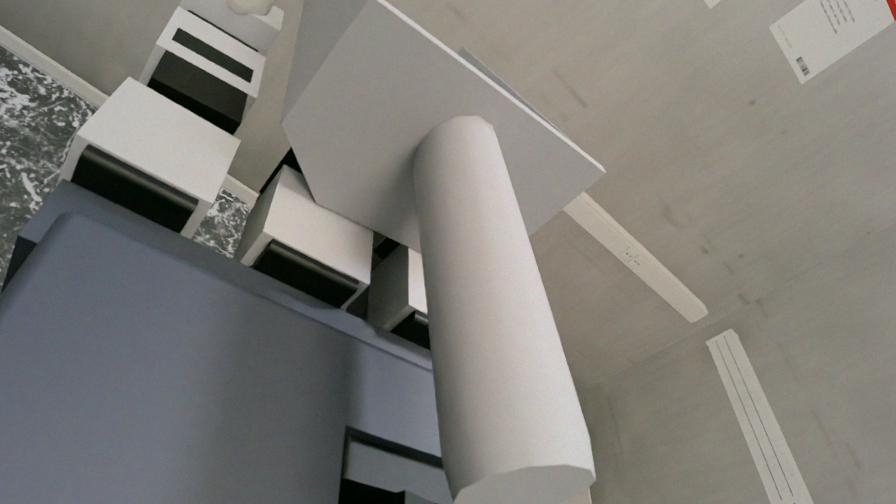

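Emit:
execute_actions:
  actions:
    - [[0,0,0,0,0,0,-0.74,-0.55,-0.576,-0.696,-0.9,-0.68,-0.5,-0.16,-0.74,-0.48,-0.576,-0.696,-0.78,-0.03,-0.576,0.6,0.4,-0.9]]

Scene clock: 98.93 s.
end_effector_position=(+0.6113, +0.0740, +0.4689) hand_goal=(-0.740, -0.550, -0.576, -0.696, -0.900, -0.680, -0.500, -0.160, -0.740, -0.480, -0.576, -0.696, -0.780, -0.030, -0.576, +0.600) hand_measured=(-0.770, -0.546, -0.576, -0.694, -0.910, -0.678, -0.500, -0.158, -0.772, -0.474, -0.580, -0.694, -0.800, -0.026, -0.580, +0.596) hand_current_ma=(-53, +3, +0, +1, -10, +2, +0, +1, -60, +3, -2, +1, -28, +2, -2, -2) hand_state=(blocked, goal, goal, goal, goal, goal, goal, goal, blocked, goal, goal, goal, goal, goal, goal, goal) hand_current_limit=0.40 hand_speed=-0.90 end_effector_quat_wxyz=(+0.488, +0.470, +0.533, +0.507)
Joint positions: [-0.132 -1.159 2.217 -4.188 -1.327 -0.043]
Joint velocities: within noise
Joint torques (N m): [4.94 -26.97 -2.04 -1.82 -1.36 0.65]
Wrist force (N): [0.1 0.1 0.0]
Wrist torque (N m): [-0.02 -0.01 0.08]
Wrist force, peak (N): [-0.1 -0.3 0.0]
Hand target: +0.6113, +0.0740, +0.4689; +0.488, +0.470, +0.533, +0.507
Off the commanded pose: 0.000 m, 0 deg.
Step readings (end_effector_position):
0: (+0.6113, +0.0740, +0.4689)
1: (+0.6113, +0.0740, +0.4689)
2: (+0.6113, +0.0740, +0.4689)
4: (+0.6113, +0.0740, +0.4689)
8: (+0.6113, +0.0740, +0.4689)
15: (+0.6113, +0.0740, +0.4689)

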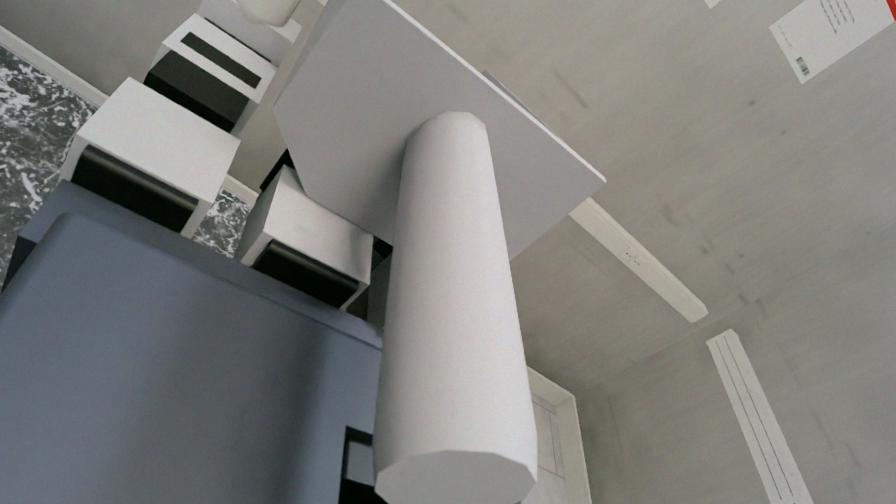

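Emit:
execute_actions:
  actions:
    - [[0,0,0,0,0,0,-0.74,-0.55,-0.576,-0.696,-0.9,-0.68,-0.5,-0.16,-0.74,-0.48,-0.576,-0.696,-0.82,-0.0,-0.576,0.6,0.4,-0.9]]
    - [[0,0,0,0,0,0,-0.74,-0.55,-0.576,-0.696,-0.9,-0.68,-0.5,-0.16,-0.74,-0.48,-0.576,-0.696,-0.86,0,-0.576,-0.696,0.4,-0.8]]
    - [[0,0,0,0,0,0,-0.74,-0.55,-0.576,-0.696,-0.9,-0.68,-0.5,-0.16,-0.74,-0.48,-0.576,-0.696,-0.87,-0.2,-0.576,-0.696,0.4,-0.8]]
    - [[0,0,0,0,0,0,-0.74,-0.55,-0.576,-0.696,-0.9,-0.68,-0.5,-0.16,-0.74,-0.48,-0.576,-0.696,-0.87,-0.25,-0.576,-0.696,0.4,-0.8]]
    - [[0,0,0,0,0,0,-0.74,-0.55,-0.576,-0.696,-0.9,-0.68,-0.5,-0.16,-0.74,-0.48,-0.576,-0.696,-0.74,-0.25,-0.576,-0.696,0.4,-0.9]]

Scene clock: 104.13 s.
end_effector_position=(+0.6113, +0.0740, +0.4689) hand_goal=(-0.740, -0.550, -0.576, -0.696, -0.900, -0.680, -0.500, -0.160, -0.740, -0.480, -0.576, -0.696, -0.740, -0.250, -0.576, -0.696) hand_measured=(-0.768, -0.546, -0.576, -0.694, -0.910, -0.678, -0.500, -0.158, -0.772, -0.476, -0.580, -0.694, -0.764, -0.246, -0.580, -0.694) hand_current_ma=(-49, +2, +0, +1, -10, +2, +0, +1, -60, +2, -2, +1, -39, +2, -2, +1) hand_state=(blocked, goal, goal, goal, goal, goal, goal, goal, blocked, goal, goal, goal, blocked, goal, goal, goal) hand_current_limit=0.40 hand_speed=-0.90 end_effector_quat_wxyz=(+0.488, +0.470, +0.533, +0.507)
Joint positions: [-0.132 -1.159 2.217 -4.188 -1.327 -0.043]
Joint velocities: within noise
Joint torques (N m): [4.85 -26.62 -1.3 -1.97 -1.35 0.51]
Wrist force (N): [0.0 -0.1 -0.1]
Wrist torque (N m): [-0.03 0.01 0.08]
Wrist force, peak (N): [0.2 0.0 -0.3]
Hand target: +0.6113, +0.0740, +0.4689; +0.488, +0.470, +0.533, +0.507
Off the commanded pose: 0.000 m, 0 deg.
Step readings (end_effector_position):
0: (+0.6113, +0.0740, +0.4689)
1: (+0.6113, +0.0740, +0.4689)
2: (+0.6113, +0.0740, +0.4689)
4: (+0.6113, +0.0740, +0.4689)
8: (+0.6113, +0.0740, +0.4689)
15: (+0.6113, +0.0740, +0.4689)
16: (+0.6113, +0.0740, +0.4689)
17: (+0.6113, +0.0740, +0.4689)
19: (+0.6113, +0.0740, +0.4689)
23: (+0.6113, +0.0740, +0.4689)
30: (+0.6113, +0.0740, +0.4689)
31: (+0.6113, +0.0740, +0.4689)
32: (+0.6113, +0.0740, +0.4689)
34: (+0.6113, +0.0740, +0.4689)
38: (+0.6113, +0.0740, +0.4689)
45: (+0.6113, +0.0740, +0.4689)
46: (+0.6113, +0.0740, +0.4689)
47: (+0.6113, +0.0740, +0.4689)
49: (+0.6113, +0.0740, +0.4689)
53: (+0.6113, +0.0740, +0.4689)
60: (+0.6113, +0.0740, +0.4689)
61: (+0.6113, +0.0740, +0.4689)
62: (+0.6113, +0.0740, +0.4689)
64: (+0.6113, +0.0740, +0.4689)
68: (+0.6113, +0.0740, +0.4689)
75: (+0.6113, +0.0740, +0.4689)

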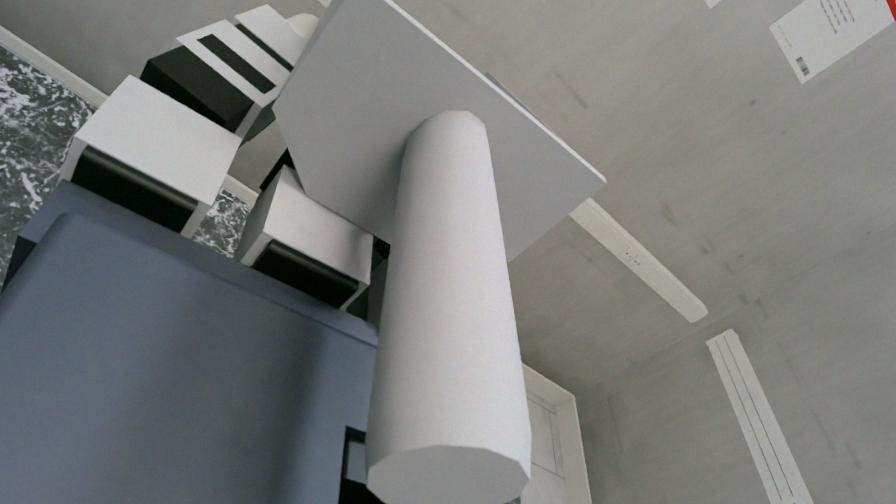

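Emit:
execute_actions:
  actions:
    - [[0,0,0,0,0,0,-0.74,-0.55,-0.576,-0.696,-0.9,-0.68,-0.5,-0.16,-0.81,-0.48,-0.576,-0.696,-0.74,-0.25,-0.576,-0.696,0.4,-0.92]]
    - [[0,0,0,0,0,0,-0.74,-0.55,-0.576,-0.696,-0.9,-0.68,-0.5,-0.16,-0.83,-0.48,-0.576,-0.696,-0.74,-0.25,-0.576,-0.696,0.4,-0.92]]

Scene clock: 105.47 s.
end_effector_position=(+0.6113, +0.0740, +0.4689) hand_goal=(-0.740, -0.550, -0.576, -0.696, -0.900, -0.680, -0.500, -0.160, -0.830, -0.480, -0.576, -0.696, -0.740, -0.250, -0.576, -0.696) hand_measured=(-0.768, -0.546, -0.576, -0.694, -0.910, -0.678, -0.500, -0.158, -0.844, -0.476, -0.580, -0.694, -0.764, -0.246, -0.580, -0.694) hand_current_ma=(-49, +1, +0, +1, -10, +2, +0, +1, -17, +1, -2, +1, -39, +2, -2, +1) hand_state=(blocked, goal, goal, goal, goal, goal, goal, goal, goal, goal, goal, goal, blocked, goal, goal, goal) hand_current_limit=0.40 hand_speed=-0.92 end_effector_quat_wxyz=(+0.488, +0.470, +0.533, +0.507)
Joint positions: [-0.132 -1.159 2.217 -4.188 -1.327 -0.043]
Joint velocities: within noise
Joint torques (N m): [4.19 -26.4 -2.54 -2.17 -1.39 0.62]
Wrist force (N): [0.1 0.1 0.1]
Wrist torque (N m): [-0.02 -0.01 0.09]
Wrist force, peak (N): [0.0 0.1 -0.3]
Hand target: +0.6113, +0.0740, +0.4689; +0.488, +0.470, +0.533, +0.507
Off the commanded pose: 0.000 m, 0 deg.
Step readings (end_effector_position):
0: (+0.6113, +0.0740, +0.4689)
1: (+0.6113, +0.0740, +0.4689)
2: (+0.6113, +0.0740, +0.4689)
4: (+0.6113, +0.0740, +0.4689)
8: (+0.6113, +0.0740, +0.4689)
15: (+0.6113, +0.0740, +0.4689)
16: (+0.6113, +0.0740, +0.4689)
17: (+0.6113, +0.0740, +0.4689)
19: (+0.6113, +0.0740, +0.4689)
23: (+0.6113, +0.0740, +0.4689)
30: (+0.6113, +0.0740, +0.4689)

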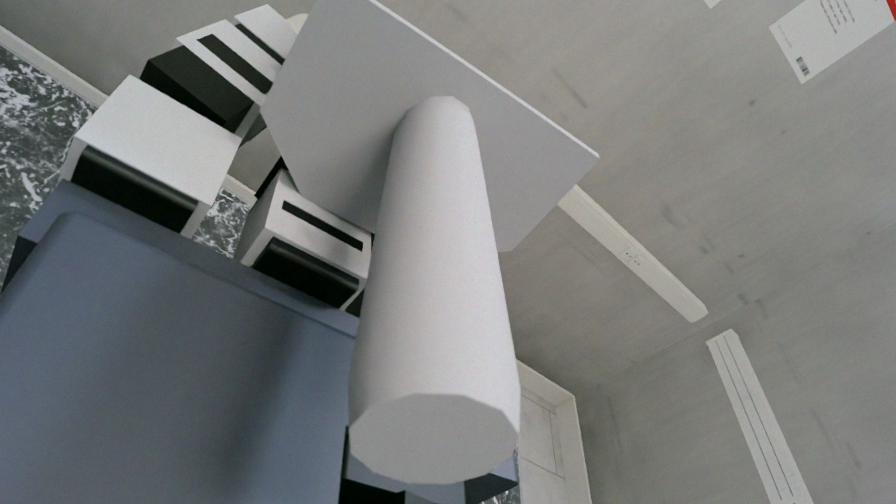

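Emit:
execute_actions:
  actions:
    - [[0,0,0,0,0,0,-0.74,-0.55,-0.576,-0.696,-0.9,-0.68,-0.5,-0.16,-0.84,-0.25,-0.576,-0.696,-0.74,-0.25,-0.576,-0.696,0.4,-0.9]]
    - [[0,0,0,0,0,0,-0.74,-0.55,-0.576,-0.696,-0.9,-0.68,-0.5,-0.16,-0.74,-0.25,-0.576,-0.696,-0.74,-0.25,-0.576,-0.696,0.4,-0.92]]
    - [[0,0,0,0,0,0,-0.74,-0.55,-0.576,-0.696,-0.9,-0.68,-0.5,-0.16,-0.74,-0.25,-0.576,-0.696,-0.74,-0.25,-0.576,-0.696,0.4,-0.92]]

Scene clock: 107.37 s.
end_effector_position=(+0.6113, +0.0740, +0.4689) hand_goal=(-0.740, -0.550, -0.576, -0.696, -0.900, -0.680, -0.500, -0.160, -0.740, -0.250, -0.576, -0.696, -0.740, -0.250, -0.576, -0.696) hand_measured=(-0.768, -0.546, -0.576, -0.694, -0.910, -0.678, -0.500, -0.158, -0.776, -0.252, -0.580, -0.694, -0.764, -0.246, -0.580, -0.694) hand_current_ma=(-49, +1, +0, +1, -10, +2, +0, +1, -71, -1, -2, +1, -39, +2, -2, +1) hand_state=(blocked, goal, goal, goal, goal, goal, goal, goal, blocked, goal, goal, goal, blocked, goal, goal, goal) hand_current_limit=0.40 hand_speed=-0.92 end_effector_quat_wxyz=(+0.488, +0.470, +0.533, +0.507)
Joint positions: [-0.132 -1.159 2.217 -4.188 -1.327 -0.043]
Joint velocities: within noise
Joint torques (N m): [4.68 -26.23 -0.53 -2.09 -1.26 0.72]
Wrist force (N): [0.0 0.0 0.0]
Wrist torque (N m): [-0.02 -0.01 0.08]
Wrist force, peak (N): [0.1 -0.2 -0.4]
Hand target: +0.6113, +0.0740, +0.4689; +0.488, +0.470, +0.533, +0.507
Off the commanded pose: 0.000 m, 0 deg.
Step readings (end_effector_position):
0: (+0.6113, +0.0740, +0.4689)
1: (+0.6113, +0.0740, +0.4689)
2: (+0.6113, +0.0740, +0.4689)
4: (+0.6113, +0.0740, +0.4689)
8: (+0.6113, +0.0740, +0.4689)
15: (+0.6113, +0.0740, +0.4689)
16: (+0.6113, +0.0740, +0.4689)
17: (+0.6113, +0.0740, +0.4689)
19: (+0.6113, +0.0740, +0.4689)
23: (+0.6113, +0.0740, +0.4689)
30: (+0.6113, +0.0740, +0.4689)
31: (+0.6113, +0.0740, +0.4689)
32: (+0.6113, +0.0740, +0.4689)
34: (+0.6113, +0.0740, +0.4689)
38: (+0.6113, +0.0740, +0.4689)
45: (+0.6113, +0.0740, +0.4689)

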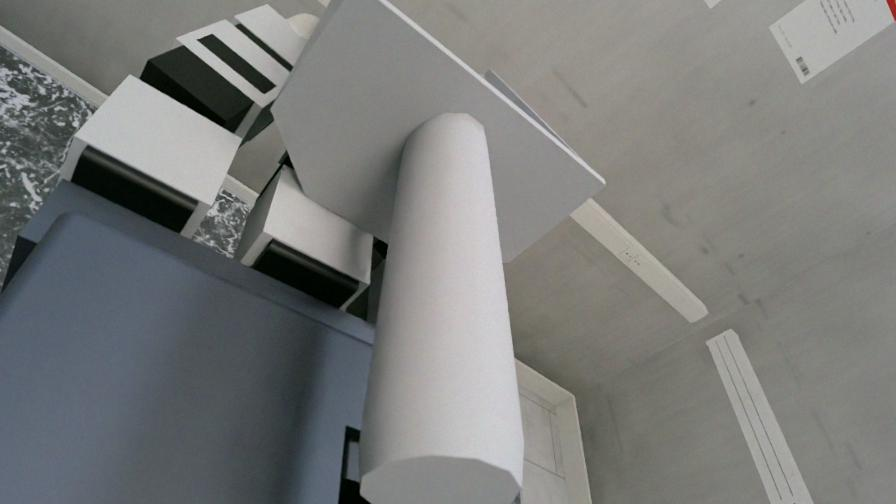

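Emit:
execute_actions:
  actions:
    - [[0,0,0,0,0,0,-0.83,-0.55,-0.576,-0.696,-0.9,-0.68,-0.5,-0.16,-0.74,-0.25,-0.576,-0.696,-0.74,-0.25,-0.576,-0.696,0.4,-0.92]]
    - [[0,0,0,0,0,0,-0.83,-0.2,-0.576,-0.696,-0.9,-0.68,-0.5,-0.16,-0.74,-0.25,-0.576,-0.696,-0.74,-0.25,-0.576,-0.696,0.4,-0.88]]
    - [[0,0,0,0,0,0,-0.74,-0.2,-0.576,-0.696,-0.9,-0.68,-0.5,-0.16,-0.74,-0.25,-0.576,-0.696,-0.74,-0.25,-0.576,-0.696,0.4,-0.92]]
    - [[0,0,0,0,0,0,-0.74,-0.2,-0.576,-0.696,-0.9,-0.68,-0.5,-0.16,-0.74,-0.25,-0.576,-0.696,-0.74,-0.25,-0.576,-0.696,0.4,-0.92]]

Emit:
execute_actions:
  actions:
    - [[0,0,0,0,0,0,-0.74,-0.2,-0.576,-0.696,-0.9,-0.68,-0.5,-0.16,-0.74,-0.25,-0.576,-0.696,-0.83,-0.25,-0.576,-0.696,0.4,-0.92]]
    - [[0,0,0,0,0,0,-0.74,-0.2,-0.576,-0.696,-0.9,-0.68,-0.5,-0.16,-0.74,-0.25,-0.576,-0.696,-0.83,0,-0.576,-0.696,0.4,-0.9]]
    - [[0,0,0,0,0,0,-0.74,-0.2,-0.576,-0.696,-0.9,-0.68,-0.5,-0.16,-0.74,-0.25,-0.576,-0.696,-0.74,0,-0.576,-0.696,0.4,-0.92]]
    - [[0,0,0,0,0,0,-0.74,-0.2,-0.576,-0.696,-0.9,-0.68,-0.5,-0.16,-0.74,-0.25,-0.576,-0.696,-0.74,0,-0.576,-0.696,0.4,-0.92]]

Scene clock: 109.93 s.
end_effector_position=(+0.6113, +0.0740, +0.4689) hand_goal=(-0.740, -0.200, -0.576, -0.696, -0.900, -0.680, -0.500, -0.160, -0.740, -0.250, -0.576, -0.696, -0.740, -0.250, -0.576, -0.696) hand_measured=(-0.772, -0.204, -0.576, -0.694, -0.910, -0.678, -0.500, -0.158, -0.776, -0.252, -0.580, -0.694, -0.764, -0.246, -0.580, -0.694) hand_current_ma=(-60, -2, +0, +1, -10, +2, +0, +1, -71, -1, -2, +0, -39, +2, -2, +1) hand_state=(blocked, goal, goal, goal, goal, goal, goal, goal, blocked, goal, goal, goal, blocked, goal, goal, goal) hand_current_limit=0.40 hand_speed=-0.92 end_effector_quat_wxyz=(+0.488, +0.470, +0.533, +0.507)
Joint positions: [-0.132 -1.159 2.217 -4.188 -1.327 -0.043]
Joint velocities: within noise
Joint torques (N m): [4.59 -26.02 -2.12 -2.15 -1.32 0.59]
Wrist force (N): [-0.2 -0.2 0.0]
Wrist torque (N m): [-0.04 0.03 0.05]
Wrist force, peak (N): [-0.2 0.2 0.1]
Hand target: +0.6113, +0.0740, +0.4689; +0.488, +0.470, +0.533, +0.507
Off the commanded pose: 0.000 m, 0 deg.
Step readings (end_effector_position):
0: (+0.6113, +0.0740, +0.4689)
1: (+0.6113, +0.0740, +0.4689)
2: (+0.6113, +0.0740, +0.4689)
4: (+0.6113, +0.0740, +0.4689)
8: (+0.6113, +0.0740, +0.4689)
15: (+0.6113, +0.0740, +0.4689)
16: (+0.6113, +0.0740, +0.4689)
17: (+0.6113, +0.0740, +0.4689)
19: (+0.6113, +0.0740, +0.4689)
23: (+0.6113, +0.0740, +0.4689)
30: (+0.6113, +0.0740, +0.4689)
31: (+0.6113, +0.0740, +0.4689)
32: (+0.6113, +0.0740, +0.4689)
34: (+0.6113, +0.0740, +0.4689)
38: (+0.6113, +0.0740, +0.4689)
45: (+0.6113, +0.0740, +0.4689)
46: (+0.6113, +0.0740, +0.4689)
47: (+0.6113, +0.0740, +0.4689)
49: (+0.6113, +0.0740, +0.4689)
53: (+0.6113, +0.0740, +0.4689)
60: (+0.6113, +0.0740, +0.4689)

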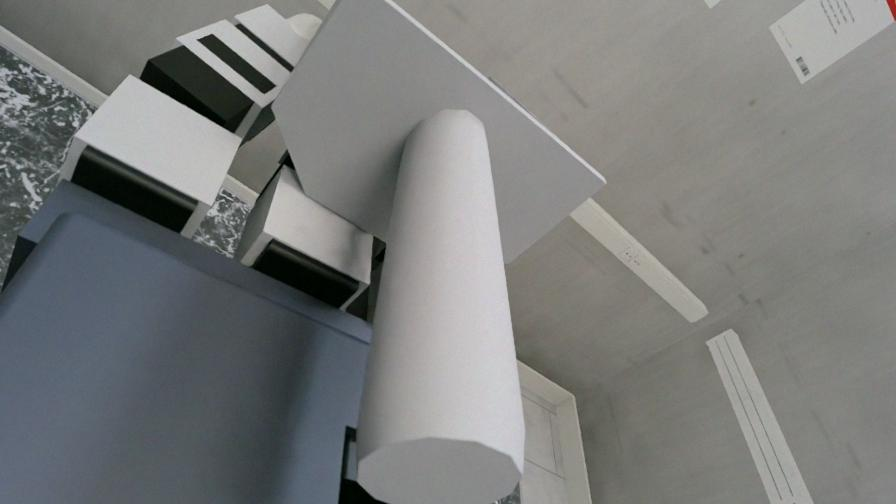

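Scene clock: 112.13 s.
end_effector_position=(+0.6113, +0.0740, +0.4689) hand_goal=(-0.740, -0.200, -0.576, -0.696, -0.900, -0.680, -0.500, -0.160, -0.740, -0.250, -0.576, -0.696, -0.740, +0.000, -0.576, -0.696) hand_measured=(-0.772, -0.204, -0.576, -0.694, -0.910, -0.678, -0.500, -0.158, -0.776, -0.252, -0.580, -0.694, -0.764, -0.002, -0.580, -0.694) hand_current_ma=(-60, -2, +0, +1, -10, +2, +0, +1, -71, -1, -2, +0, -39, -1, -2, +1) hand_state=(blocked, goal, goal, goal, goal, goal, goal, goal, blocked, goal, goal, goal, blocked, goal, goal, goal) hand_current_limit=0.40 hand_speed=-0.92 end_effector_quat_wxyz=(+0.488, +0.470, +0.533, +0.507)
Joint positions: [-0.132 -1.159 2.217 -4.188 -1.327 -0.043]
Joint velocities: within noise
Joint torques (N m): [3.5 -25.69 -1.51 -2.11 -1.14 0.64]
Wrist force (N): [-0.2 0.1 -0.2]
Wrist torque (N m): [0.01 0.03 0.05]
Wrist force, peak (N): [0.2 -0.3 0.0]
Hand target: +0.6113, +0.0740, +0.4689; +0.488, +0.470, +0.533, +0.507
Off the commanded pose: 0.000 m, 0 deg.
Step readings (end_effector_position):
0: (+0.6113, +0.0740, +0.4689)
1: (+0.6113, +0.0740, +0.4689)
2: (+0.6113, +0.0740, +0.4689)
4: (+0.6113, +0.0740, +0.4689)
8: (+0.6113, +0.0740, +0.4689)
15: (+0.6113, +0.0740, +0.4689)
16: (+0.6113, +0.0740, +0.4689)
17: (+0.6113, +0.0740, +0.4689)
19: (+0.6113, +0.0740, +0.4689)
23: (+0.6113, +0.0740, +0.4689)
30: (+0.6113, +0.0740, +0.4689)
31: (+0.6113, +0.0740, +0.4689)
32: (+0.6113, +0.0740, +0.4689)
34: (+0.6113, +0.0740, +0.4689)
38: (+0.6113, +0.0740, +0.4689)
45: (+0.6113, +0.0740, +0.4689)
46: (+0.6113, +0.0740, +0.4689)
47: (+0.6113, +0.0740, +0.4689)
49: (+0.6113, +0.0740, +0.4689)
53: (+0.6113, +0.0740, +0.4689)
60: (+0.6113, +0.0740, +0.4689)

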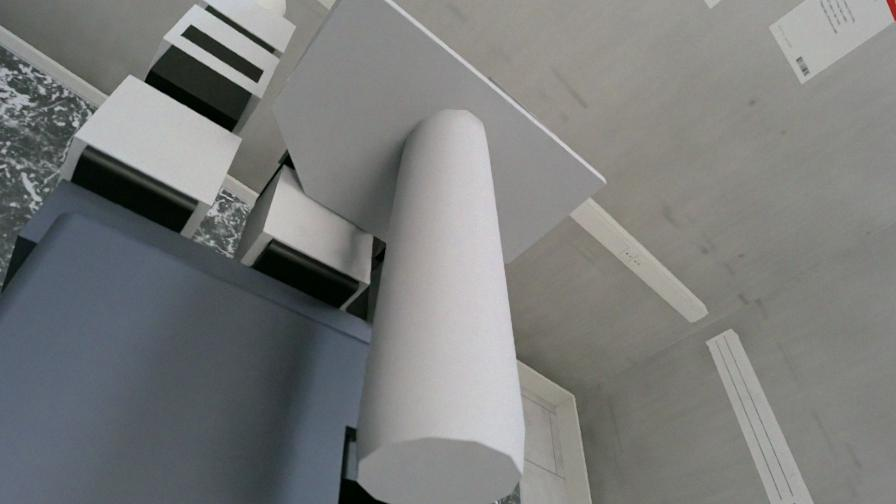

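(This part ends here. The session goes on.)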